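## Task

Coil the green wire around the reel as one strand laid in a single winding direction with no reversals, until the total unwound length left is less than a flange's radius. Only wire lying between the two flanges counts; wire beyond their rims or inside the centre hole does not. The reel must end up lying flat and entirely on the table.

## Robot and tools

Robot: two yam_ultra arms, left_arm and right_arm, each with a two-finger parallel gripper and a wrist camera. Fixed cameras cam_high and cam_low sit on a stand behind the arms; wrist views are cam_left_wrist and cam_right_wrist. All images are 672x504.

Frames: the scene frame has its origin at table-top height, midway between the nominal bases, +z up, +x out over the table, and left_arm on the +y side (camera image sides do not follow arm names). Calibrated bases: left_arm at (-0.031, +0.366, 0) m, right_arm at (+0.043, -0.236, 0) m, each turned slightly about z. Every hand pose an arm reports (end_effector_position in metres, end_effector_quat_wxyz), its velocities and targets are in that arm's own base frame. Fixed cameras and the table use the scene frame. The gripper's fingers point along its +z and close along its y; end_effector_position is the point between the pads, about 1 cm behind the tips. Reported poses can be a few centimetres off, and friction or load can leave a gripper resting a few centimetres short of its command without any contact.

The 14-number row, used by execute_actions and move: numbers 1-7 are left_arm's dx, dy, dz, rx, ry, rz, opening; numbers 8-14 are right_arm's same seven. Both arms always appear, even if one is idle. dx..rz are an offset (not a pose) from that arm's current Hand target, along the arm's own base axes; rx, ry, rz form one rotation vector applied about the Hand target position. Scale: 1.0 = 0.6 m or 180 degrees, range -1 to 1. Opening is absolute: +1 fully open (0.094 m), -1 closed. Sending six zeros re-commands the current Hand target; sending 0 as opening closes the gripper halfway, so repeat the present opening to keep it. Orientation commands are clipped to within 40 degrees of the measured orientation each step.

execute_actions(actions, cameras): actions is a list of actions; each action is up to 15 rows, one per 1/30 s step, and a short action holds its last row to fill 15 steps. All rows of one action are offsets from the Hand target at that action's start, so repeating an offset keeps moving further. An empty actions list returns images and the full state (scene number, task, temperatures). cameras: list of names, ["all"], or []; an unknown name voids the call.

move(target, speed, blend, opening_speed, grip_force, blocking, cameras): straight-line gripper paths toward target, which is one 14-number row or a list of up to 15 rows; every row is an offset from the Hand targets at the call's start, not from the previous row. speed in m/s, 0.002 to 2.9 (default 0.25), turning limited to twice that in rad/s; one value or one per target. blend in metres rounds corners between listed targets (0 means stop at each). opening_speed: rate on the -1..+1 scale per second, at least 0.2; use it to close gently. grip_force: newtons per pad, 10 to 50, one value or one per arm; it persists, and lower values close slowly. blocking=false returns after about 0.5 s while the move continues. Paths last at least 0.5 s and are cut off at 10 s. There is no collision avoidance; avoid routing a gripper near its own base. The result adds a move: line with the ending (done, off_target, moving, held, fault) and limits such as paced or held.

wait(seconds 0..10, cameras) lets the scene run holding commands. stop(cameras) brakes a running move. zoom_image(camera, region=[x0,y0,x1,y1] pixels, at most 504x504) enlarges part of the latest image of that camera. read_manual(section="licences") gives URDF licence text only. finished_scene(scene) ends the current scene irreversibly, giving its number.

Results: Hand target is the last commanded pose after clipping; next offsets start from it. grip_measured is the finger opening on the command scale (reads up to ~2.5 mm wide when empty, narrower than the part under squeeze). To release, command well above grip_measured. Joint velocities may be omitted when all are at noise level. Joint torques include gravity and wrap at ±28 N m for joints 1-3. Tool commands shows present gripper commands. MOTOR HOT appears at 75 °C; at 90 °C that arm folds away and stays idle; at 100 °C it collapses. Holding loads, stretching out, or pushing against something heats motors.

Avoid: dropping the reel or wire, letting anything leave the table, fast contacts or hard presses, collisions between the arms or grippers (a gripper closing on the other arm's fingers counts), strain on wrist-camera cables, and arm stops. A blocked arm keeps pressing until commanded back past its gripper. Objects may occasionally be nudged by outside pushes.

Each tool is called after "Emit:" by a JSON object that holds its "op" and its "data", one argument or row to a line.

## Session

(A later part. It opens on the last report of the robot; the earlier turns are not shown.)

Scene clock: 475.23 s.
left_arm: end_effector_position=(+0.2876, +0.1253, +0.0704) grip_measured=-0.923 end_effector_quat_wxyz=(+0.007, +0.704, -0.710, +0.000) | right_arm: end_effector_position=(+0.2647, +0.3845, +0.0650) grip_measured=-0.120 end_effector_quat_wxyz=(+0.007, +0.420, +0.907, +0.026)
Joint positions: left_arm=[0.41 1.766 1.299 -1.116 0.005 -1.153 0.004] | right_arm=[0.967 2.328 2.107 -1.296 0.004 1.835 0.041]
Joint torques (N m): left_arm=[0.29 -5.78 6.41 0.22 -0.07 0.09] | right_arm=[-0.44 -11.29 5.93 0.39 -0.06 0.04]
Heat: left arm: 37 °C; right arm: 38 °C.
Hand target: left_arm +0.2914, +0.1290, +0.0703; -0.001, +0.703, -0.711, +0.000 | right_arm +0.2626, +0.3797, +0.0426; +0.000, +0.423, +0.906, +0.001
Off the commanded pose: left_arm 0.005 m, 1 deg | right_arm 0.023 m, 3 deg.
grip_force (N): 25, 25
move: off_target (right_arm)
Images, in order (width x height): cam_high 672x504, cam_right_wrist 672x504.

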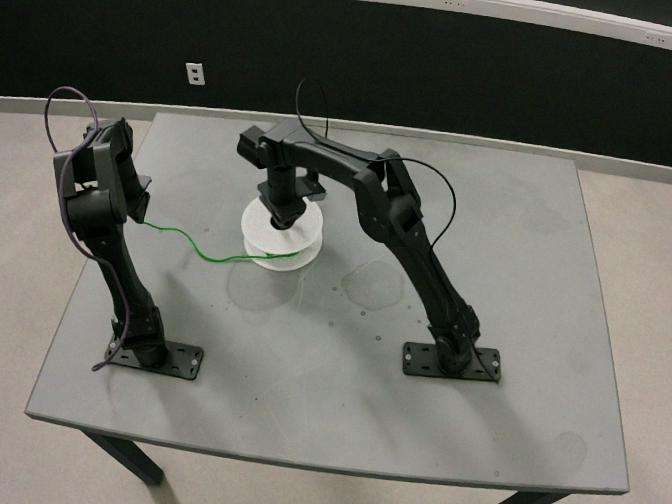

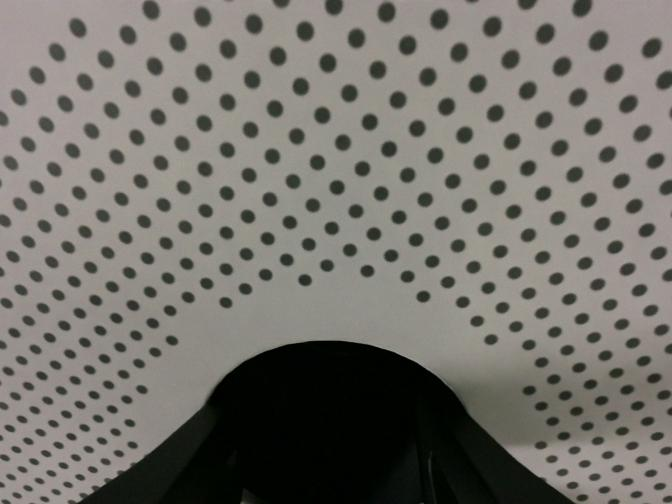

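Emit:
{"op": "move", "data": {
  "target": [
    [0,0.12,0,0,0,0,-0.93,0,0,0,0,0,0,-0.1]
  ],
  "speed": 0.06,
  "cameras": ["cam_high"]
}}

Emit:
{"op": "zoom_image", "data": {
  "camera": "cam_high",
  "region": [150, 180, 330, 280]
}}

Scene clock: 478.20 s.
left_arm: end_effector_position=(+0.2886, +0.1955, +0.0669) grip_measured=-0.923 end_effector_quat_wxyz=(+0.004, +0.703, -0.711, +0.002) | right_arm: end_effector_position=(+0.2647, +0.3845, +0.0650) grip_measured=-0.120 end_effector_quat_wxyz=(+0.007, +0.420, +0.907, +0.026)
Joint positions: left_arm=[0.595 1.892 1.446 -1.131 0.005 -0.965 0.004] | right_arm=[0.967 2.328 2.107 -1.296 0.004 1.835 0.041]
Joint torques (N m): left_arm=[0.32 -6.46 8.51 0 -0.07 0.08] | right_arm=[-0.43 -11.22 5.87 0.38 -0.08 0.03]
Heat: left arm: 37 °C; right arm: 38 °C.
Hand target: left_arm +0.2913, +0.2011, +0.0703; -0.001, +0.703, -0.711, +0.000 | right_arm +0.2626, +0.3797, +0.0426; +0.000, +0.423, +0.906, +0.001
Off the commanded pose: left_arm 0.007 m, 1 deg | right_arm 0.023 m, 3 deg.
grip_force (N): 25, 25
move: off_target (right_arm)
Images, in order (width x height): cam_high 672x504.

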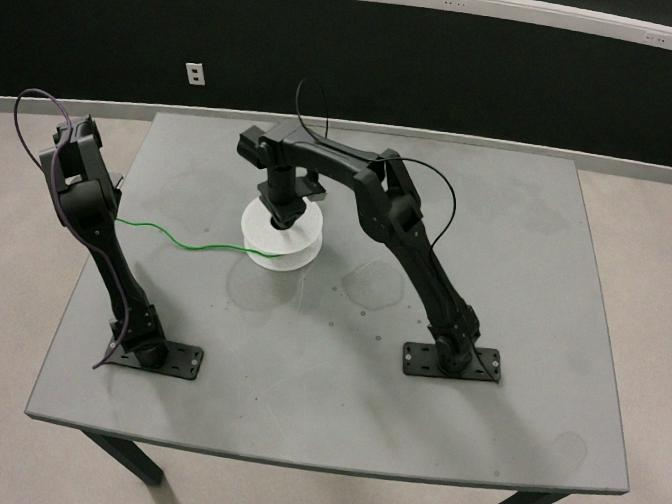

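Scaled by 2.800 from the camera's 672x504 image, which has a finer 960x720 frame.

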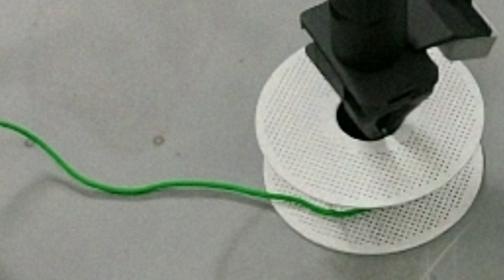

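Emit:
{"op": "move", "data": {
  "target": [
    [0,0.07,0,0,0,0,-0.93,0,0,0,0,0,0,-0.1]
  ],
  "speed": 0.06
}}

Emit:
{"op": "move", "data": {
  "target": [
    [0,-0.01,0,0,0,0,-0.93,0,0,0,0,0,0.22,-0.1]
  ],
  "speed": 0.2,
  "cameras": ["cam_high"]
}}

Emit:
{"op": "zoom_image", "data": {
  "camera": "cam_high",
  "region": [150, 180, 330, 280]
}}

Scene clock: 482.50 s.
left_arm: end_effector_position=(+0.2892, +0.2369, +0.0673) grip_measured=-0.923 end_effector_quat_wxyz=(+0.004, +0.703, -0.711, +0.002) | right_arm: end_effector_position=(+0.2647, +0.3845, +0.0650) grip_measured=-0.120 end_effector_quat_wxyz=(+0.007, +0.420, +0.907, +0.026)
Joint positions: left_arm=[0.686 1.988 1.581 -1.17 0.005 -0.874 0.004] | right_arm=[0.967 2.328 2.107 -1.296 0.004 1.835 0.041]
Joint torques (N m): left_arm=[0.51 -7.16 8.49 0.05 -0.07 0.11] | right_arm=[-0.43 -11.17 5.93 0.38 -0.06 0.02]
Heat: left arm: 36 °C; right arm: 39 °C.
Hand target: left_arm +0.2913, +0.2430, +0.0703; +0.000, +0.703, -0.711, +0.000 | right_arm +0.2626, +0.3797, +0.0426; +0.000, +0.423, +0.906, +0.001
Off the commanded pose: left_arm 0.007 m, 1 deg | right_arm 0.023 m, 3 deg.
grip_force (N): 25, 25
move: off_target (right_arm)

Scene clock: 485.00 s.
left_arm: end_effector_position=(+0.2893, +0.2368, +0.0673) grip_measured=-0.923 end_effector_quat_wxyz=(+0.004, +0.703, -0.711, +0.002) | right_arm: end_effector_position=(+0.2640, +0.3852, +0.0653) grip_measured=-0.117 end_effector_quat_wxyz=(+0.012, +0.104, +0.994, +0.025)
Joint positions: left_arm=[0.686 1.988 1.581 -1.17 0.005 -0.874 0.004] | right_arm=[0.967 2.328 2.108 -1.296 -0.003 1.175 0.041]
Joint torques (N m): left_arm=[-0.49 -8.13 6.49 0.06 -0.07 -0.05] | right_arm=[-0.44 -11.1 5.9 0.39 -0.01 -0.37]
Heat: left arm: 36 °C; right arm: 39 °C.
Hand target: left_arm +0.2913, +0.2370, +0.0703; +0.000, +0.703, -0.711, +0.000 | right_arm +0.2626, +0.3796, +0.0424; -0.001, +0.091, +0.996, +0.000
Off the commanded pose: left_arm 0.004 m, 1 deg | right_arm 0.023 m, 3 deg.
grip_force (N): 25, 25
move: off_target (right_arm)
Images, in order (width x height): cam_high 672x504.

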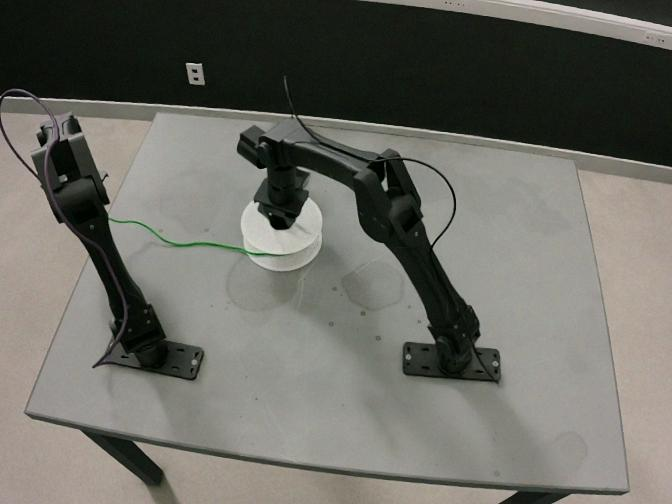

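Scaled by 2.800 from the camera's 672x504 image, which has a finer 960x720 frame.

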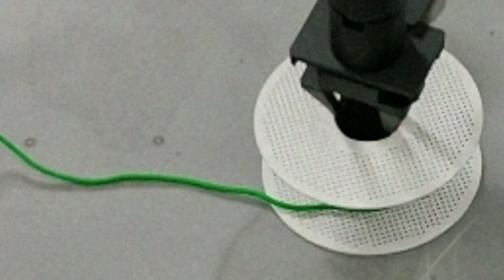

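Emit:
{"op": "move", "data": {
  "target": [
    [0,-0.05,0,0,0,0,-0.93,0,0,0,0,0,0.72,-0.1]
  ],
  "speed": 0.2,
  "cameras": ["cam_high"]
}}

Emit:
{"op": "zoom_image", "data": {
  "camera": "cam_high",
  "region": [150, 180, 330, 280]
}}

Scene clock: 492.57 s.
left_arm: end_effector_position=(+0.2870, +0.2062, +0.0584) grip_measured=-0.923 end_effector_quat_wxyz=(+0.024, +0.703, -0.711, -0.001) | right_arm: end_effector_position=(+0.2638, +0.3886, +0.0667) grip_measured=-0.108 end_effector_quat_wxyz=(-0.033, +0.855, -0.518, -0.005)
Joint positions: left_arm=[0.623 1.956 1.498 -1.16 0.005 -0.936 0.004] | right_arm=[0.967 2.327 2.111 -1.289 -0.015 -1.084 0.042]
Joint torques (N m): left_arm=[-0.66 -10.58 5.11 0.18 -0.06 -0.08] | right_arm=[-0.35 -10.92 6.01 0.3 0.1 -0.36]
Heat: left arm: 36 °C; right arm: 39 °C.
Hand target: left_arm +0.2913, +0.2070, +0.0703; +0.000, +0.703, -0.711, +0.000 | right_arm +0.2626, +0.3796, +0.0425; +0.000, +0.862, -0.507, +0.000
Off the commanded pose: left_arm 0.013 m, 3 deg | right_arm 0.026 m, 4 deg.
grip_force (N): 25, 25
move: off_target (left_arm, right_arm)
Images, in order (width x height): cam_high 672x504.

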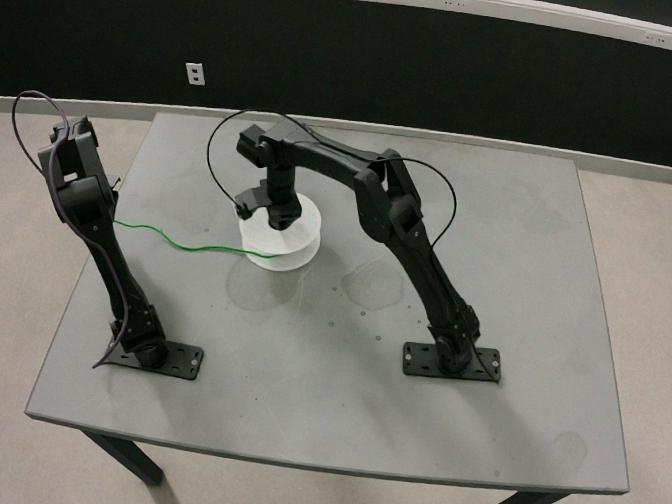

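Scaled by 2.800 from the camera's 672x504 image, which has a finer 960x720 frame.

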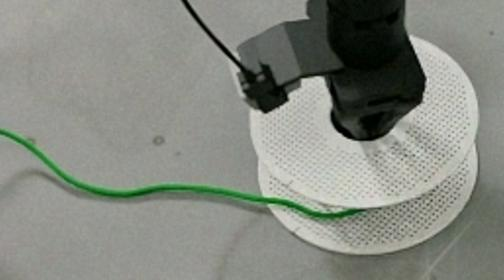

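Emit:
{"op": "move", "data": {
  "target": [
    [0,0,0,0,0,0,-0.93,0,0,0,0,0,0,-0.85],
    [0,0,0,0,0,0,-0.93,-0.005,-0.005,0.12,0,0,0,-0.85],
    [0,0,0,0,0,0,-0.93,-0.21,-0.25,0.15,0,0,-0.389,-0.5]
  ],
  "speed": 0.25,
  "blend": [0,0.01,0]
}}

Emit:
{"op": "move", "data": {
  "target": [
    [0,0,0,0,0,0,-0.93,-0.03,-0.04,-0.15,0.282,-0.236,0,-0.5]
  ],
  "speed": 0.25,
  "cameras": ["cam_right_wrist"]
}}

Emit:
{"op": "zoom_image", "data": {
  "camera": "cam_right_wrist",
  "region": [150, 0, 500, 200]
}}

Scene clock: 500.73 s.
left_arm: end_effector_position=(+0.2870, +0.2062, +0.0584) grip_measured=-0.923 end_effector_quat_wxyz=(+0.024, +0.703, -0.711, -0.001) | right_arm: end_effector_position=(+0.1382, +0.2308, +0.1308) grip_measured=-0.502 end_effector_quat_wxyz=(-0.009, -0.416, +0.909, -0.002)
Joint positions: left_arm=[0.623 1.956 1.498 -1.16 0.005 -0.936 0.004] | right_arm=[1.023 1.575 1.33 -1.342 -0.007 0.165 0.023]
Joint torques (N m): left_arm=[-0.66 -10.56 5.11 0.17 -0.06 -0.08] | right_arm=[0.57 -9.2 5.97 0.27 0.04 0.07]
Heat: left arm: 36 °C; right arm: 39 °C.
Hand target: left_arm +0.2913, +0.2070, +0.0703; +0.000, +0.703, -0.711, +0.000 | right_arm +0.1366, +0.2296, +0.1325; +0.000, -0.415, +0.910, +0.000
Off the commanded pose: left_arm 0.013 m, 3 deg | right_arm 0.003 m, 1 deg.
grip_force (N): 25, 25
move: off_target (left_arm)

Scene clock: 504.17 s.
left_arm: end_effector_position=(+0.2870, +0.2062, +0.0584) grip_measured=-0.923 end_effector_quat_wxyz=(+0.024, +0.703, -0.711, -0.001) | right_arm: end_effector_position=(+0.1172, +0.2081, +0.0456) grip_measured=-0.502 end_effector_quat_wxyz=(+0.445, -0.359, +0.795, +0.202)
Joint positions: left_arm=[0.623 1.956 1.498 -1.16 0.005 -0.936 0.004] | right_arm=[1.393 0.567 0.005 -0.058 0.456 0.306 0.023]
Joint torques (N m): left_arm=[-0.65 -10.56 5.15 0.17 -0.06 -0.08] | right_arm=[0.59 0.47 7.43 1.83 0.33 0.06]
Heat: left arm: 35 °C; right arm: 39 °C.
Hand target: left_arm +0.2913, +0.2070, +0.0703; +0.000, +0.703, -0.711, +0.000 | right_arm +0.1186, +0.2056, +0.0424; +0.492, -0.348, +0.762, +0.235
Off the commanded pose: left_arm 0.013 m, 3 deg | right_arm 0.004 m, 8 deg.
joint sent to its limit (right arm) — joint 3 (elbow), lower limit, where the elbow is as bent as it goes. The joint targets are off in orientation, not in position.
grip_force (N): 25, 25
move: off_target (left_arm, right_arm)
Images, in order (width x height): cam_right_wrist 672x504.

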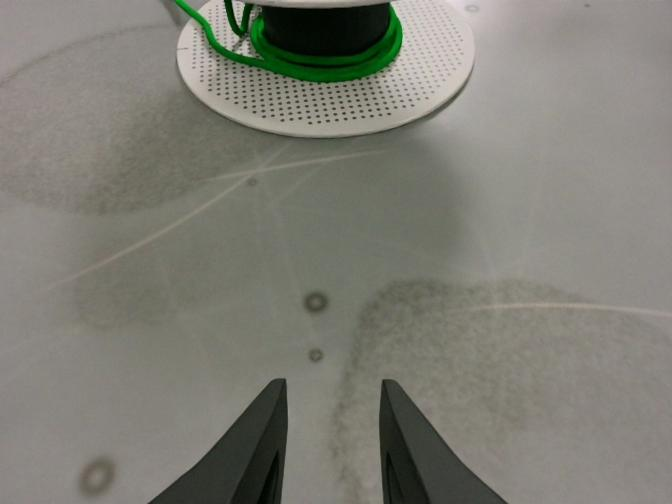

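Scaled by 1.440 from the camera's 672x504 image, which has a finer 960x720 frame.

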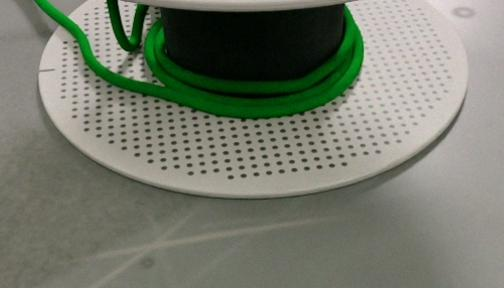

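Emit:
{"op": "move", "data": {
  "target": [
    [0,0,0,0,0,0,-0.93,0.0,0.15,0.03,0,0,0,-0.5]
  ],
  "speed": 0.2,
  "cameras": ["cam_right_wrist"]
}}

Emit:
{"op": "zoom_image", "data": {
  "camera": "cam_right_wrist",
  "region": [250, 0, 600, 250]
}}

Scene clock: 511.57 s.
left_arm: end_effector_position=(+0.2870, +0.2062, +0.0584) grip_measured=-0.923 end_effector_quat_wxyz=(+0.024, +0.703, -0.711, -0.001) | right_arm: end_effector_position=(+0.1138, +0.2964, +0.0592) grip_measured=-0.502 end_effector_quat_wxyz=(+0.485, -0.354, +0.762, +0.243)
Joint positions: left_arm=[0.623 1.956 1.498 -1.16 0.005 -0.936 0.004] | right_arm=[1.496 1.367 0.144 0.723 0.537 0.304 0.023]
Joint torques (N m): left_arm=[-0.65 -10.56 5.14 0.17 -0.06 -0.08] | right_arm=[-0.68 -3.37 6.41 1.84 0.32 -0.11]
Heat: left arm: 35 °C; right arm: 37 °C.
Hand target: left_arm +0.2913, +0.2070, +0.0703; +0.000, +0.703, -0.711, +0.000 | right_arm +0.1186, +0.2957, +0.0606; +0.492, -0.348, +0.762, +0.235
Off the commanded pose: left_arm 0.013 m, 3 deg | right_arm 0.005 m, 1 deg.
grip_force (N): 25, 25
move: off_target (left_arm)
Images, in order (width x height): cam_right_wrist 672x504.

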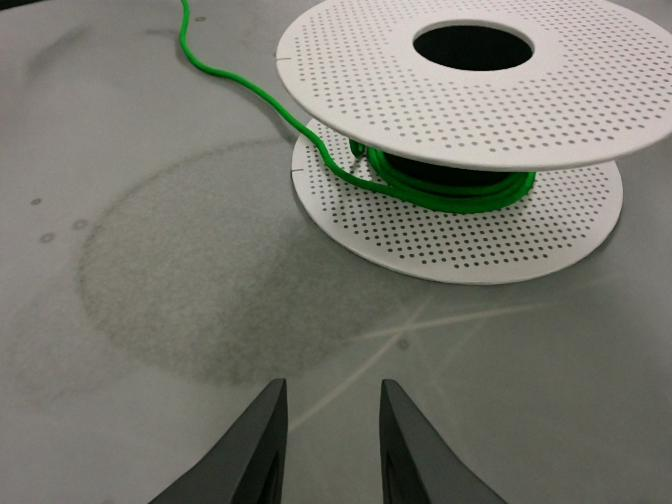

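Scaled by 1.440 from the camera's 672x504 image, which has a finer 960x720 frame.

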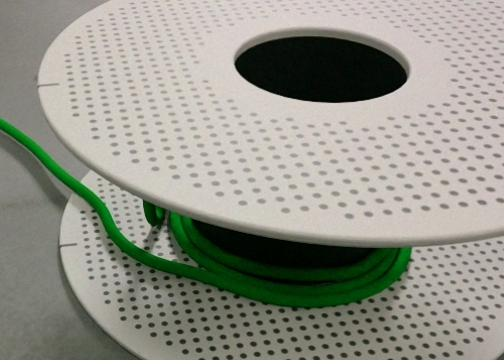

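Emit:
{"op": "move", "data": {
  "target": [
    [0,0,0,0,0,0,-0.93,-0.03,0.1,-0.06,0,0,-0.1,-0.5]
  ],
  "speed": 0.2,
  "cameras": ["cam_right_wrist"]
}}

Emit:
{"op": "zoom_image", "data": {
  "camera": "cam_right_wrist",
  "region": [250, 0, 600, 250]
}}

Scene clock: 514.33 s.
left_arm: end_effector_position=(+0.2870, +0.2062, +0.0584) grip_measured=-0.923 end_effector_quat_wxyz=(+0.024, +0.703, -0.711, -0.001) | right_arm: end_effector_position=(+0.0993, +0.3551, +0.0240) grip_measured=-0.502 end_effector_quat_wxyz=(+0.516, -0.229, +0.809, +0.165)
Joint positions: left_arm=[0.623 1.956 1.498 -1.16 0.005 -0.936 0.004] | right_arm=[1.708 1.87 0.558 0.504 0.963 0.742 0.023]
Joint torques (N m): left_arm=[-0.65 -10.58 5.12 0.16 -0.06 -0.08] | right_arm=[0.2 -7.25 6.86 1.14 0.63 0.09]
Heat: left arm: 35 °C; right arm: 37 °C.
Hand target: left_arm +0.2913, +0.2070, +0.0703; +0.000, +0.703, -0.711, +0.000 | right_arm +0.1006, +0.3557, +0.0246; +0.523, -0.225, +0.807, +0.156
Off the commanded pose: left_arm 0.013 m, 3 deg | right_arm 0.002 m, 1 deg.
grip_force (N): 25, 25
move: off_target (left_arm)
Images, in order (width x height): cam_right_wrist 672x504.

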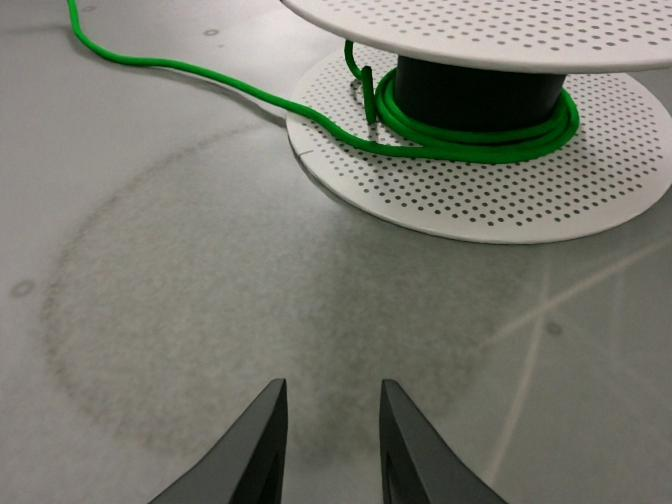

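Scaled by 1.440 from the camera's 672x504 image, which has a finer 960x720 frame.

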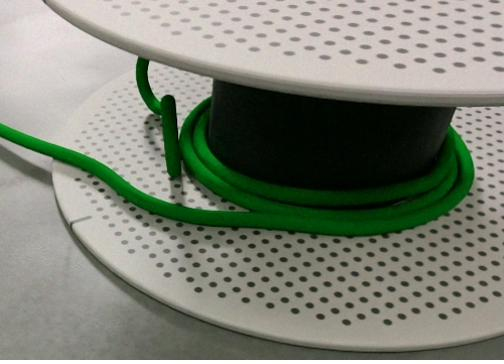

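Emit:
{"op": "move", "data": {
  "target": [
    [0,0,0,0,0,0,-0.93,0.098,0.058,0.02,0,0,-0.036,-0.65]
  ],
  "speed": 0.12,
  "cameras": ["cam_right_wrist"]
}}

Scene clock: 523.17 s.
left_arm: end_effector_position=(+0.2870, +0.2062, +0.0584) grip_measured=-0.923 end_effector_quat_wxyz=(+0.024, +0.703, -0.711, -0.001) | right_arm: end_effector_position=(+0.1589, +0.3883, +0.0419) grip_measured=-0.648 end_effector_quat_wxyz=(+0.534, -0.170, +0.817, +0.137)
Joint positions: left_arm=[0.623 1.956 1.498 -1.16 0.005 -0.936 0.004] | right_arm=[1.536 1.943 0.757 0.45 0.946 0.679 0.017]
Joint torques (N m): left_arm=[-0.66 -10.58 5.12 0.17 -0.06 -0.08] | right_arm=[-0.25 -8.1 7.54 1.2 0.32 -0.1]
Heat: left arm: 35 °C; right arm: 37 °C.
Hand target: left_arm +0.2913, +0.2070, +0.0703; +0.000, +0.703, -0.711, +0.000 | right_arm +0.1595, +0.3904, +0.0366; +0.531, -0.179, +0.819, +0.126
Off the commanded pose: left_arm 0.013 m, 3 deg | right_arm 0.006 m, 2 deg.
grip_force (N): 25, 25
move: off_target (left_arm)
Images, in order (width x height): cam_right_wrist 672x504.

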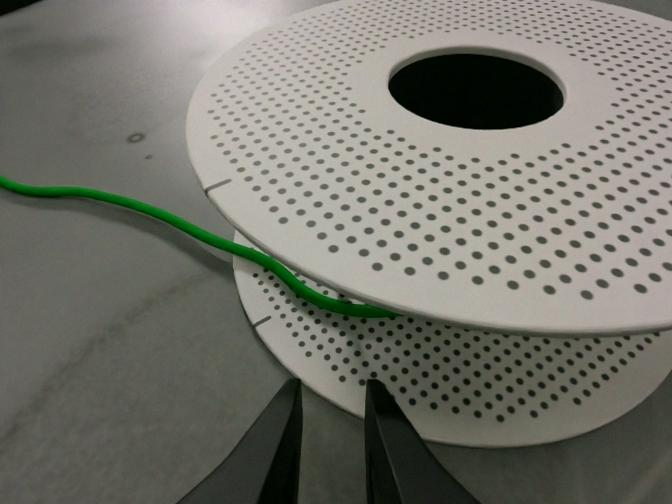

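Emit:
{"op": "move", "data": {
  "target": [
    [0,0,0,0,0,0,-0.93,-0.06,-0.05,0.08,0,0,0,-0.65],
    [0,0,0,0,0,0,-0.93,0.0,-0.06,0.2,0.03,0.15,-0.15,-0.85],
    [0,0,0,0,0,0,-0.93,0.175,-0.006,0.15,0.079,0.384,-0.365,-0.85]
  ],
  "speed": 0.25,
  "blend": [0.02,0.03,0],
  "cameras": ["cam_right_wrist","cam_high"]
}}

Scene clock: 540.00 s.
left_arm: end_effector_position=(+0.2870, +0.2062, +0.0584) grip_measured=-0.923 end_effector_quat_wxyz=(+0.024, +0.703, -0.711, -0.001) | right_arm: end_effector_position=(+0.2660, +0.3863, +0.1307) grip_measured=-0.848 end_effector_quat_wxyz=(+0.011, +0.418, +0.907, +0.039)
Joint positions: left_arm=[0.623 1.956 1.498 -1.16 0.005 -0.936 0.004] | right_arm=[0.969 2.37 2.443 -1.564 0.009 1.832 0.007]
Joint torques (N m): left_arm=[-0.65 -10.59 5.12 0.17 -0.06 -0.07] | right_arm=[0.02 -12.59 9.2 0.17 -0.11 0.09]
Heat: left arm: 35 °C; right arm: 37 °C.
Hand target: left_arm +0.2913, +0.2070, +0.0703; +0.000, +0.703, -0.711, +0.000 | right_arm +0.2644, +0.3869, +0.1266; +0.000, +0.422, +0.907, -0.001
Off the commanded pose: left_arm 0.013 m, 3 deg | right_arm 0.004 m, 5 deg.
joint sent to its limit (right arm) — joint 4 (wrist pitch), lower limit. The joint targets are off in orientation, not in position.
grip_force (N): 25, 25
move: off_target (left_arm, right_arm); blend cut to 0 m at target 2
Images, in order (width x height): cam_high 672x504, cam_right_wrist 672x504.

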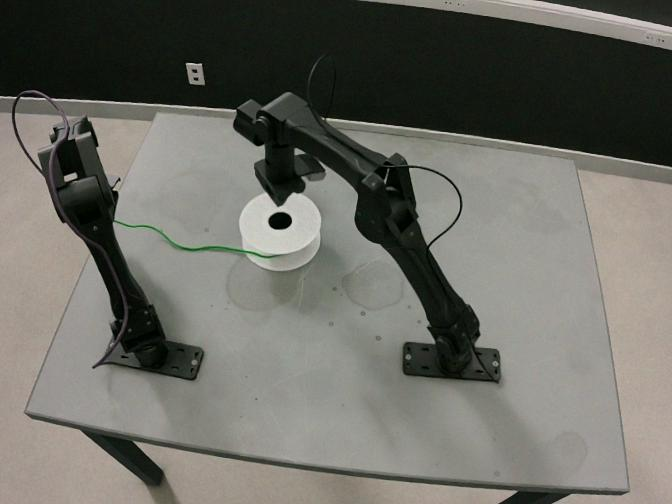

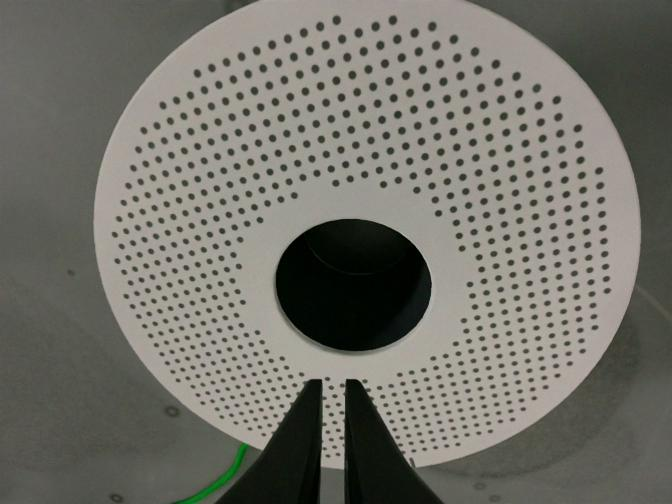

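Emit:
{"op": "move", "data": {
  "target": [
    [0,0,0.0,0,0,0,-0.93,-0.003,-0.003,-0.08,0,0,0,-0.85],
    [0,0,0.0,0,0,0,-0.93,-0.003,-0.003,-0.14,0,0,0,-0.85],
    [0,0,0.0,0,0,0,-0.93,-0.003,-0.003,-0.14,0,0,0,-0.1]
  ],
  "speed": 0.12,
  "opening_speed": 0.6
}}

Emit:
{"op": "move", "data": {
  "target": [
    [0,-0.04,0,0,0,0,-0.93,0,0,0,0,0,0.02,-0.1],
    [0,-0.14,0,0,0,0,-0.93,0,0,0,0,0,0.48,-0.1],
    [0,-0.25,0,0,0,0,-0.93,0,0,0,0,0,0.94,-0.1]
  ],
  "speed": 0.3,
  "blend": [0.01,0.02,0],
  "cameras": ["cam_high"]
}}

Emit:
{"op": "zoom_image", "data": {
  "camera": "cam_high",
  "region": [130, 180, 330, 290]
}}

Scene clock: 545.70 s.
left_arm: end_effector_position=(+0.2870, +0.2062, +0.0584) grip_measured=-0.923 end_effector_quat_wxyz=(+0.024, +0.703, -0.711, -0.001) | right_arm: end_effector_position=(+0.2647, +0.3866, +0.0650) grip_measured=-0.120 end_effector_quat_wxyz=(+0.004, +0.421, +0.907, +0.020)
Joint positions: left_arm=[0.623 1.956 1.498 -1.16 0.005 -0.936 0.004] | right_arm=[0.969 2.356 2.155 -1.33 0.002 1.839 0.041]
Joint torques (N m): left_arm=[-0.65 -10.56 5.14 0.17 -0.06 -0.08] | right_arm=[0.03 -11.52 5.67 0.47 -0.04 0.02]
Heat: left arm: 36 °C; right arm: 37 °C.
Hand target: left_arm +0.2913, +0.2070, +0.0703; +0.000, +0.703, -0.711, +0.000 | right_arm +0.2626, +0.3851, +0.0425; +0.000, +0.422, +0.907, -0.001
Off the commanded pose: left_arm 0.013 m, 3 deg | right_arm 0.023 m, 2 deg.
grip_force (N): 25, 25
move: off_target (left_arm, right_arm)

Scene clock: 551.37 s.
left_arm: end_effector_position=(+0.2891, +0.0572, +0.0628) grip_measured=-0.923 end_effector_quat_wxyz=(+0.017, +0.702, -0.712, -0.007) | right_arm: end_effector_position=(+0.2655, +0.3917, +0.0667) grip_measured=-0.109 end_effector_quat_wxyz=(-0.031, +0.853, -0.521, -0.004)
Joint positions: left_arm=[0.196 1.725 1.219 -1.101 0.007 -1.361 0.004] | right_arm=[0.969 2.353 2.155 -1.312 -0.011 -1.077 0.042]
Joint torques (N m): left_arm=[-0.54 -8.27 5.04 0.16 -0.08 -0.07] | right_arm=[-0.02 -11.43 5.44 0.36 0.08 -0.39]
Heat: left arm: 36 °C; right arm: 37 °C.
Hand target: left_arm +0.2913, +0.0569, +0.0702; +0.000, +0.703, -0.711, +0.000 | right_arm +0.2626, +0.3851, +0.0424; -0.001, +0.863, -0.506, +0.000
Off the commanded pose: left_arm 0.008 m, 2 deg | right_arm 0.025 m, 4 deg.
grip_force (N): 25, 25
move: off_target (right_arm)
Images, in order (width x height): cam_high 672x504.

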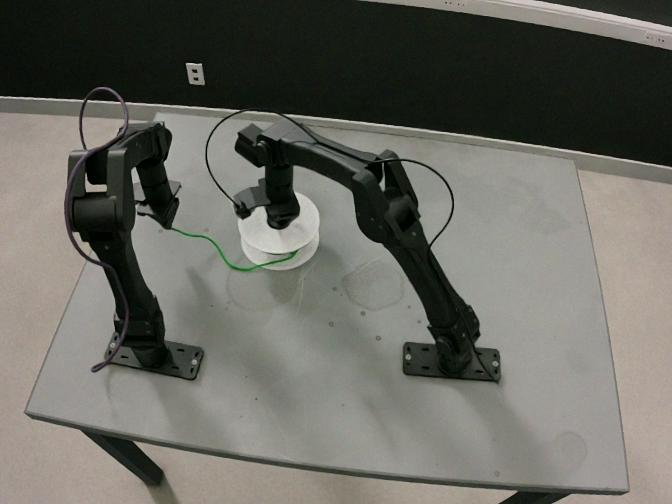

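Scaled by 2.520 from the camera's 672x504 image, which has a finer 960x720 frame.

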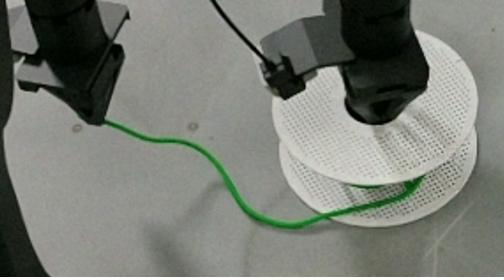

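Emit:
{"op": "move", "data": {
  "target": [
    [0,0,0,0,0,0,-0.93,0,0,0,0,0,0,-0.85],
    [0,0,0,0,0,0,-0.93,-0.003,-0.004,0.14,0,0,0,-0.85],
    [0,0,0,0,0,0,-0.93,-0.003,-0.004,0.14,0,0,-0.47,-0.85],
    [0,0,0,0,0,0,-0.93,-0.003,-0.004,0.14,0,0,-0.94,-0.85]
  ],
  "speed": 0.4,
  "blend": [0,0.01,0.02,0],
  "cameras": ["cam_right_wrist"]
}}

Scene clock: 560.13 s.
left_arm: end_effector_position=(+0.2891, +0.0572, +0.0628) grip_measured=-0.923 end_effector_quat_wxyz=(+0.017, +0.702, -0.712, -0.007) | right_arm: end_effector_position=(+0.2619, +0.3847, +0.1267) grip_measured=-0.848 end_effector_quat_wxyz=(+0.003, +0.419, +0.908, +0.030)
Joint positions: left_arm=[0.196 1.725 1.219 -1.101 0.007 -1.361 0.004] | right_arm=[0.969 2.372 2.432 -1.571 -0.005 1.833 0.007]
Joint torques (N m): left_arm=[-0.53 -8.24 5.05 0.16 -0.09 -0.09] | right_arm=[0.06 -14.12 7.38 0.19 0.02 0.09]
Heat: left arm: 37 °C; right arm: 39 °C.
Hand target: left_arm +0.2913, +0.0569, +0.0702; +0.000, +0.703, -0.711, +0.000 | right_arm +0.2608, +0.3827, +0.1265; +0.000, +0.422, +0.907, -0.001
Off the commanded pose: left_arm 0.008 m, 2 deg | right_arm 0.002 m, 4 deg.
joint sent to its limit (right arm) — joint 4 (wrist pitch), lower limit. The joint targets are off in orientation, not in position.
grip_force (N): 25, 25
move: off_target (right_arm)
Images, in order (width x height): cam_right_wrist 672x504.

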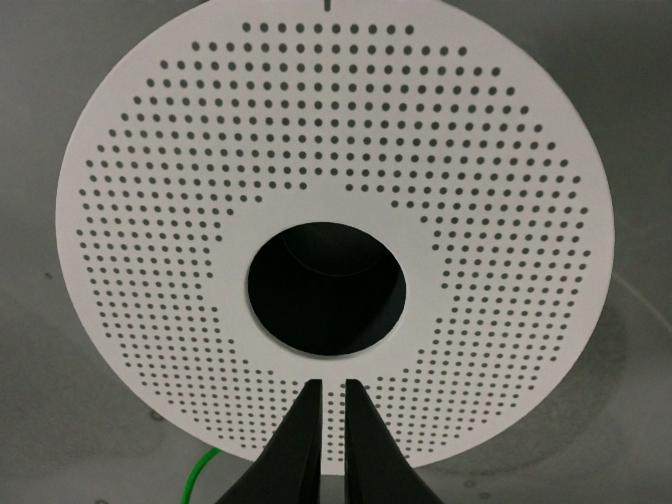

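Emit:
{"op": "move", "data": {
  "target": [
    [0,0,0.0,0,0,0,-0.93,0.005,0.005,-0.08,0,0,0,-0.85],
    [0,0,0.0,0,0,0,-0.93,0.005,0.005,-0.14,0,0,0,-0.85],
    [0,0,0.0,0,0,0,-0.93,0.005,0.005,-0.14,0,0,0,-0.1]
  ],
  "speed": 0.12,
  "opening_speed": 0.6
}}

Emit:
{"op": "move", "data": {
  "target": [
    [0,-0.0,0,0,0,0,-0.93,0,0,0,0,0,0.48,-0.1],
    [0,-0.04,0,0,0,0,-0.93,0,0,0,0,0,0.94,-0.1]
  ],
  "speed": 0.3,
  "blend": [0.01,0],
  "cameras": ["cam_high"]
}}

Emit:
{"op": "zoom_image", "data": {
  "camera": "cam_high",
  "region": [130, 180, 330, 290]
}}

Scene clock: 565.67 s.
left_arm: end_effector_position=(+0.2891, +0.0572, +0.0628) grip_measured=-0.923 end_effector_quat_wxyz=(+0.017, +0.702, -0.712, -0.007) | right_arm: end_effector_position=(+0.2651, +0.3891, +0.0649) grip_measured=-0.120 end_effector_quat_wxyz=(+0.001, +0.421, +0.907, +0.022)
Joint positions: left_arm=[0.196 1.725 1.219 -1.101 0.007 -1.361 0.004] | right_arm=[0.969 2.363 2.168 -1.331 -0.005 1.838 0.041]
Joint torques (N m): left_arm=[-0.55 -8.27 5.05 0.15 -0.08 -0.09] | right_arm=[-0.12 -11.55 5.68 0.44 0.02 0.02]
Heat: left arm: 37 °C; right arm: 39 °C.
Hand target: left_arm +0.2913, +0.0569, +0.0702; +0.000, +0.703, -0.711, +0.000 | right_arm +0.2639, +0.3856, +0.0425; +0.000, +0.422, +0.907, -0.001
Off the commanded pose: left_arm 0.008 m, 2 deg | right_arm 0.023 m, 3 deg.
grip_force (N): 25, 25
move: off_target (right_arm)

Scene clock: 571.30 s.
left_arm: end_effector_position=(+0.2893, +0.0337, +0.0630) grip_measured=-0.923 end_effector_quat_wxyz=(+0.016, +0.702, -0.712, -0.008) | right_arm: end_effector_position=(+0.2671, +0.3938, +0.0669) grip_measured=-0.108 end_effector_quat_wxyz=(-0.034, +0.853, -0.521, -0.004)
Joint positions: left_arm=[0.117 1.711 1.203 -1.098 0.007 -1.441 0.004] | right_arm=[0.969 2.359 2.168 -1.312 -0.011 -1.076 0.042]
Joint torques (N m): left_arm=[-0.65 -8.13 5.05 0.15 -0.09 -0.07] | right_arm=[-0.1 -11.49 5.41 0.33 0.06 -0.41]
Heat: left arm: 37 °C; right arm: 39 °C.
Hand target: left_arm +0.2914, +0.0329, +0.0702; +0.000, +0.703, -0.711, +0.000 | right_arm +0.2639, +0.3857, +0.0425; -0.001, +0.863, -0.506, +0.000
Off the commanded pose: left_arm 0.008 m, 2 deg | right_arm 0.026 m, 4 deg.
grip_force (N): 25, 25
move: off_target (right_arm)
Images, in order (width x height): cam_high 672x504.

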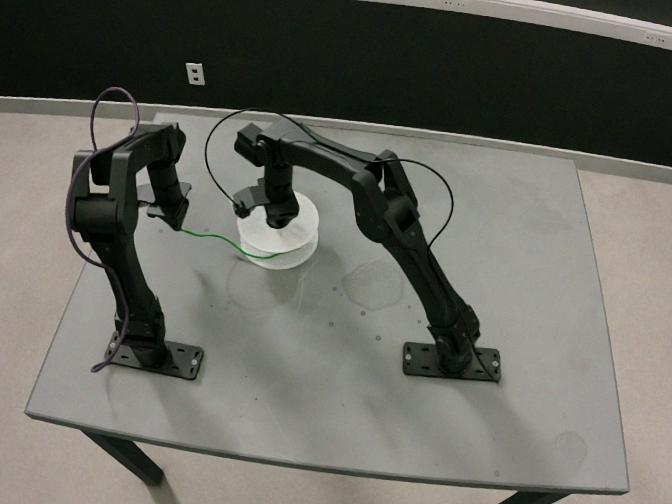

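Scaled by 2.520 from the camera's 672x504 image, which has a finer 960x720 frame.

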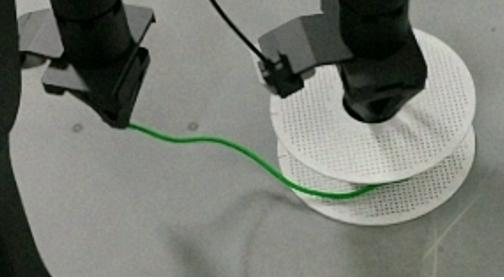

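Emit:
{"op": "move", "data": {
  "target": [
    [0,0,0,0,0,0,-0.93,0,0,0,0,0,0,-0.85],
    [0,0,0,0,0,0,-0.93,-0.003,-0.004,0.14,0,0,0,-0.85],
    [0,0,0,0,0,0,-0.93,-0.003,-0.004,0.14,0,0,-0.47,-0.85],
    [0,0,0,0,0,0,-0.93,-0.003,-0.004,0.14,0,0,-0.94,-0.85]
  ],
  "speed": 0.4,
  "blend": [0,0.01,0.02,0],
  "cameras": ["cam_right_wrist"]
}}

Scene clock: 580.97 s.
left_arm: end_effector_position=(+0.2893, +0.0337, +0.0630) grip_measured=-0.923 end_effector_quat_wxyz=(+0.016, +0.702, -0.712, -0.008) | right_arm: end_effector_position=(+0.2626, +0.3855, +0.1259) grip_measured=-0.848 end_effector_quat_wxyz=(+0.002, +0.418, +0.908, +0.030)
Joint positions: left_arm=[0.117 1.711 1.203 -1.098 0.007 -1.441 0.004] | right_arm=[0.969 2.378 2.438 -1.571 -0.005 1.832 0.007]
Joint torques (N m): left_arm=[-0.64 -8.1 5.05 0.15 -0.09 -0.08] | right_arm=[-0.02 -14.37 7.46 0.19 0.04 0.08]
Heat: left arm: 37 °C; right arm: 40 °C.
Hand target: left_arm +0.2913, +0.0329, +0.0702; +0.000, +0.703, -0.711, +0.000 | right_arm +0.2621, +0.3832, +0.1265; +0.000, +0.422, +0.906, -0.001
Off the commanded pose: left_arm 0.008 m, 2 deg | right_arm 0.002 m, 4 deg.
joint sent to its limit (right arm) — joint 4 (wrist pitch), lower limit. The joint targets are off in orientation, not in position.
grip_force (N): 25, 25
move: off_target (right_arm)
Images, in order (width x height): cam_right_wrist 672x504.

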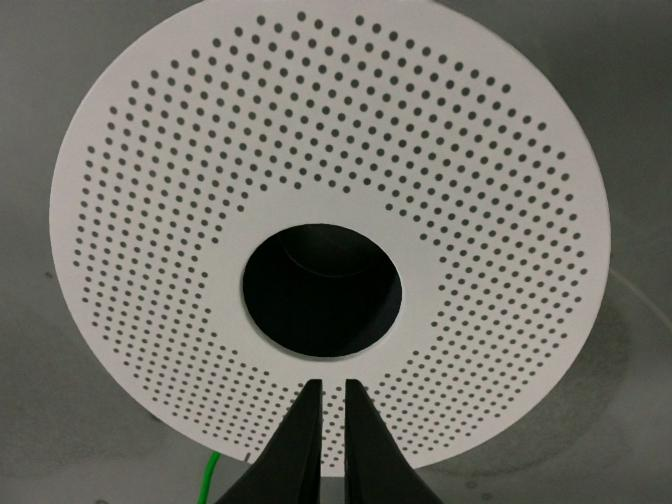

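Emit:
{"op": "move", "data": {
  "target": [
    [0,0,0.0,0,0,0,-0.93,0.006,0.006,-0.08,0,0,0,-0.85],
    [0,0,0.0,0,0,0,-0.93,0.006,0.006,-0.14,0,0,0,-0.85],
    [0,0,0.0,0,0,0,-0.93,0.006,0.006,-0.14,0,0,0,-0.1]
  ],
  "speed": 0.12,
  "opening_speed": 0.6
}}

Emit:
{"op": "move", "data": {
  "target": [
    [0,-0.07,0,0,0,0,-0.93,0,0,0,0,0,0.48,-0.1],
    [0,-0.1,0,0,0,0,-0.93,0,0,0,0,0,0.94,-0.1]
  ],
  "speed": 0.3,
  "blend": [0.01,0],
  "cameras": ["cam_high"]
}}

Emit:
{"op": "zoom_image", "data": {
  "camera": "cam_high",
  "region": [130, 180, 330, 290]
}}

Scene clock: 585.83 s.
left_arm: end_effector_position=(+0.2893, +0.0337, +0.0630) grip_measured=-0.923 end_effector_quat_wxyz=(+0.016, +0.702, -0.712, -0.008) | right_arm: end_effector_position=(+0.2660, +0.3908, +0.0651) grip_measured=-0.120 end_effector_quat_wxyz=(+0.000, +0.420, +0.907, +0.022)
Joint positions: left_arm=[0.117 1.711 1.203 -1.098 0.007 -1.441 0.004] | right_arm=[0.969 2.375 2.189 -1.341 -0.007 1.835 0.041]
Joint torques (N m): left_arm=[-0.64 -8.13 5.05 0.15 -0.09 -0.08] | right_arm=[-0.14 -11.7 5.57 0.44 0.03 0.04]
Heat: left arm: 38 °C; right arm: 40 °C.
Hand target: left_arm +0.2913, +0.0329, +0.0702; +0.000, +0.703, -0.711, +0.000 | right_arm +0.2657, +0.3869, +0.0426; +0.000, +0.422, +0.907, -0.001
Off the commanded pose: left_arm 0.008 m, 2 deg | right_arm 0.023 m, 3 deg.
grip_force (N): 25, 25
move: off_target (right_arm)

Scene clock: 591.60 s.
left_arm: end_effector_position=(+0.2889, -0.0260, +0.0631) grip_measured=-0.923 end_effector_quat_wxyz=(+0.013, +0.702, -0.712, -0.010) | right_arm: end_effector_position=(+0.2682, +0.3957, +0.0671) grip_measured=-0.108 end_effector_quat_wxyz=(-0.034, +0.855, -0.518, -0.004)
Joint positions: left_arm=[-0.088 1.704 1.196 -1.094 0.007 -1.646 0.004] | right_arm=[0.969 2.371 2.189 -1.321 -0.012 -1.083 0.042]
Joint torques (N m): left_arm=[-0.62 -7.72 5.5 0.12 -0.1 -0.09] | right_arm=[-0.2 -11.67 5.34 0.32 0.1 -0.36]
Heat: left arm: 37 °C; right arm: 40 °C.
Hand target: left_arm +0.2913, -0.0270, +0.0703; +0.000, +0.703, -0.711, +0.000 | right_arm +0.2657, +0.3869, +0.0425; -0.001, +0.863, -0.506, +0.000
Off the commanded pose: left_arm 0.008 m, 2 deg | right_arm 0.026 m, 4 deg.
grip_force (N): 25, 25
move: off_target (right_arm)
Images, in order (width x height): cam_high 672x504.

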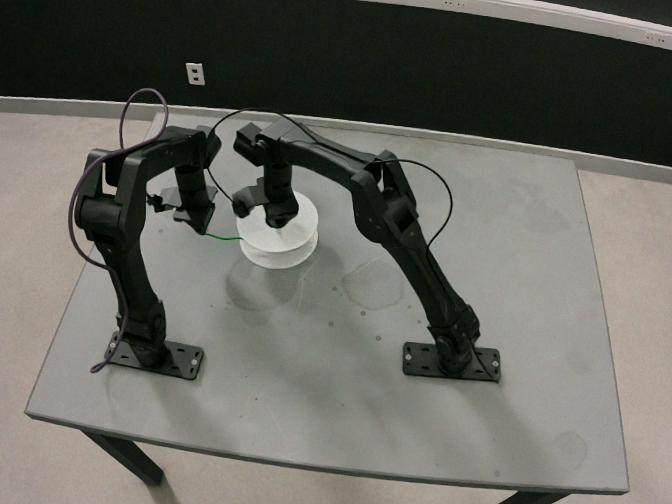

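Scaled by 2.520 from the camera's 672x504 image, which has a finer 960x720 frame.

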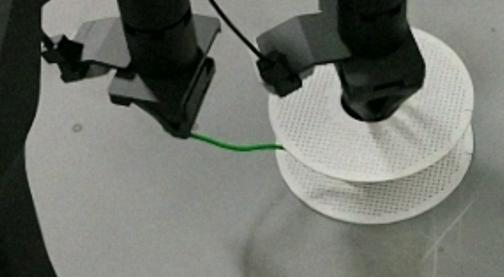

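Emit:
{"op": "move", "data": {
  "target": [
    [0,0.01,0,0,0,0,-0.93,0,0,0,0,0,0,-0.85],
    [0,0.01,0,0,0,0,-0.93,-0.003,-0.006,0.14,0,0,0,-0.85],
    [0,0.01,0,0,0,0,-0.93,-0.003,-0.006,0.14,0,0,-0.47,-0.85],
    [0,0.01,0,0,0,0,-0.93,-0.003,-0.006,0.14,0,0,-0.94,-0.85]
  ],
  "speed": 0.4,
  "blend": [0,0.01,0.02,0],
  "cameras": ["cam_right_wrist","cam_left_wrist"]
}}

Scene clock: 601.17 s.
left_arm: end_effector_position=(+0.2890, -0.0260, +0.0631) grip_measured=-0.923 end_effector_quat_wxyz=(+0.013, +0.701, -0.713, -0.010) | right_arm: end_effector_position=(+0.2632, +0.3863, +0.1245) grip_measured=-0.848 end_effector_quat_wxyz=(+0.002, +0.417, +0.909, +0.030)
Joint positions: left_arm=[-0.088 1.704 1.196 -1.094 0.007 -1.642 0.004] | right_arm=[0.969 2.384 2.444 -1.571 -0.005 1.829 0.007]
Joint torques (N m): left_arm=[1.07 -7.84 5.31 0.13 -0.1 0.06] | right_arm=[-0.31 -14.6 7.41 0.2 0.03 0.09]
Heat: left arm: 36 °C; right arm: 41 °C.
Hand target: left_arm +0.2913, -0.0210, +0.0703; -0.001, +0.703, -0.711, +0.000 | right_arm +0.2639, +0.3833, +0.1266; +0.000, +0.422, +0.906, -0.001
Off the commanded pose: left_arm 0.009 m, 2 deg | right_arm 0.004 m, 4 deg.
joint sent to its limit (right arm) — joint 4 (wrist pitch), lower limit. The joint targets are off in orientation, not in position.
grip_force (N): 25, 25
move: off_target (right_arm)
Images, in order (width x height): cam_left_wrist 672x504, cam_right_wrist 672x504.

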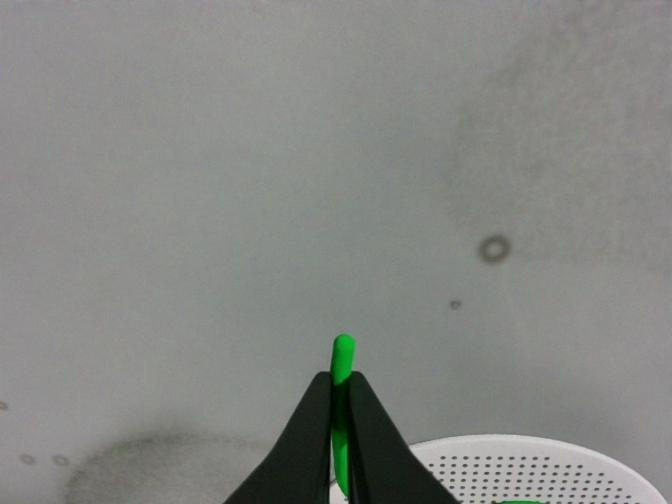

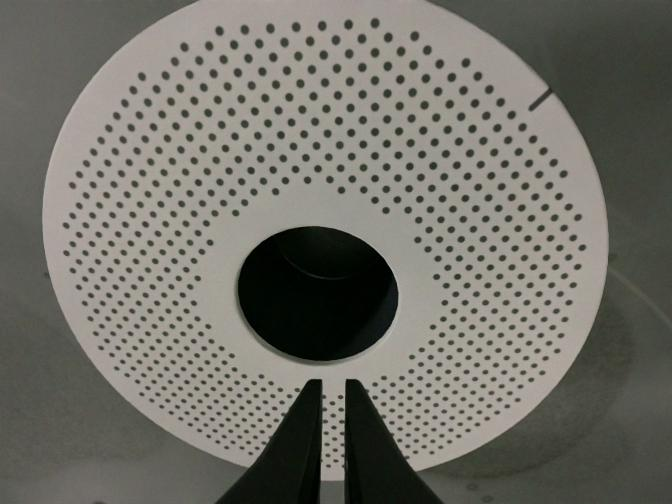

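Emit:
{"op": "move", "data": {
  "target": [
    [0,0,0.0,0,0,0,-0.93,0.005,0.008,-0.08,0,0,0,-0.85],
    [0,0,0.0,0,0,0,-0.93,0.005,0.008,-0.14,0,0,0,-0.85],
    [0,0,0.0,0,0,0,-0.93,0.005,0.008,-0.14,0,0,0,-0.1]
  ],
  "speed": 0.12,
  "opening_speed": 0.6
}}

Emit:
{"op": "move", "data": {
  "target": [
    [0,-0.06,-0.02,0,0,0,-0.93,0,0,0,0,0,0.35,-0.1]
  ],
  "speed": 0.15,
  "cameras": ["cam_high","cam_left_wrist"]
}}

Emit:
{"op": "zoom_image", "data": {
  "camera": "cam_high",
  "region": [130, 180, 330, 290]
}}

Scene clock: 606.23 s.
left_arm: end_effector_position=(+0.2890, -0.0260, +0.0631) grip_measured=-0.923 end_effector_quat_wxyz=(+0.013, +0.701, -0.713, -0.010) | right_arm: end_effector_position=(+0.2668, +0.3919, +0.0649) grip_measured=-0.121 end_effector_quat_wxyz=(+0.000, +0.419, +0.908, +0.021)
Joint positions: left_arm=[-0.088 1.704 1.196 -1.094 0.007 -1.641 0.004] | right_arm=[0.969 2.385 2.207 -1.35 -0.007 1.834 0.041]
Joint torques (N m): left_arm=[1.05 -7.86 5.31 0.12 -0.11 0.06] | right_arm=[-0.31 -11.84 5.64 0.43 0.04 0.05]
Heat: left arm: 36 °C; right arm: 41 °C.
Hand target: left_arm +0.2913, -0.0210, +0.0703; -0.001, +0.703, -0.711, +0.000 | right_arm +0.2669, +0.3880, +0.0425; +0.000, +0.422, +0.906, -0.001
Off the commanded pose: left_arm 0.009 m, 2 deg | right_arm 0.023 m, 3 deg.
grip_force (N): 25, 25
move: off_target (right_arm)

Scene clock: 609.50 s.
left_arm: end_effector_position=(+0.2912, -0.0469, +0.0607) grip_measured=-0.923 end_effector_quat_wxyz=(+0.008, +0.702, -0.713, +0.000) | right_arm: end_effector_position=(+0.2667, +0.3922, +0.0656) grip_measured=-0.116 end_effector_quat_wxyz=(+0.008, +0.043, +0.999, +0.021)
Joint positions: left_arm=[-0.155 1.704 1.186 -1.063 0.013 -1.71 0.004] | right_arm=[0.969 2.384 2.207 -1.35 -0.008 1.054 0.042]
Joint torques (N m): left_arm=[0.06 -5.65 5.68 0.1 -0.08 0.01] | right_arm=[-0.21 -11.62 5.5 0.46 0.05 -0.42]
Heat: left arm: 36 °C; right arm: 42 °C.
Hand target: left_arm +0.2914, -0.0457, +0.0607; +0.006, +0.702, -0.713, -0.002 (not the last commanded pose) | right_arm +0.2667, +0.3879, +0.0426; +0.000, +0.026, +1.000, -0.001 (not the last commanded pose)
Off the commanded pose: left_arm 0.010 m, 1 deg | right_arm 0.023 m, 18 deg.
grip_force (N): 25, 25
move: held (left_arm; a check stopped the path), off_target (right_arm; braked when a check withheld steps of left_arm); limits=held
pose unreachable (left arm): on one or more control steps of this call, first in action 0 (counted from 0), this arm could not follow its commanded pose, so it was not sent that pose on those steps. It may still have moved: this result reports where it is.
cause: moving toward the commanded pose would bring a part of the arm too close to another arm (this arm's wrist (the part past joint 4) and the right arm's wrist (the part past joint 4), along the way the arms are being sent, or toward where that arm still pushes).
Images, in order (width x height): cam_high 672x504, cam_left_wrist 672x504.

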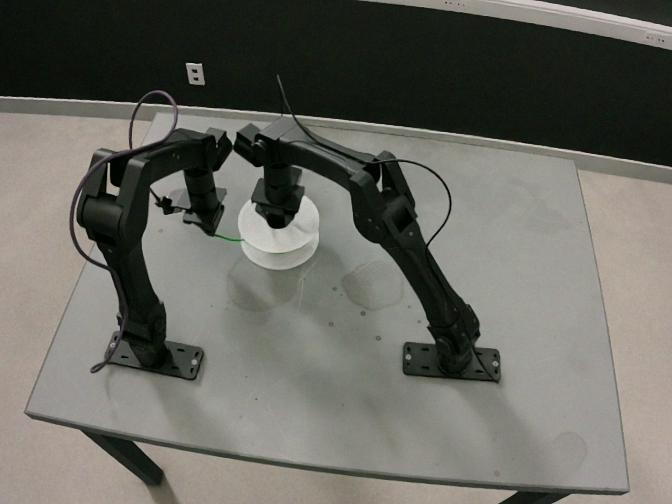

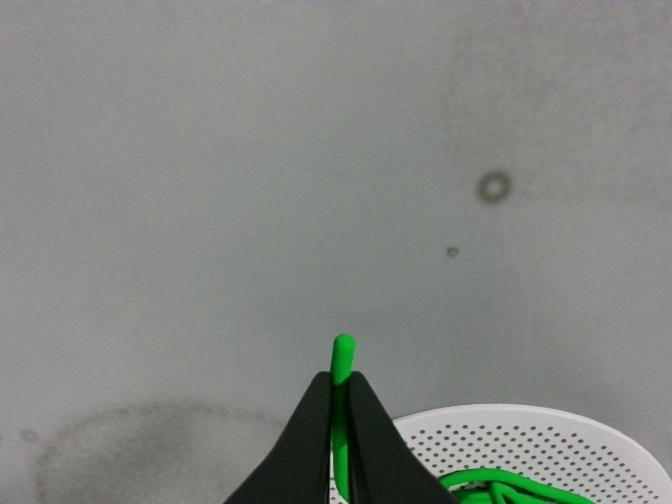

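Scaled by 2.520 from the camera's 672x504 image, which has a finer 960x720 frame.

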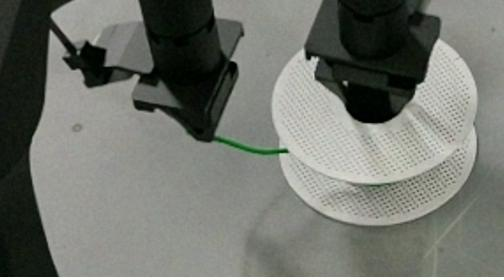

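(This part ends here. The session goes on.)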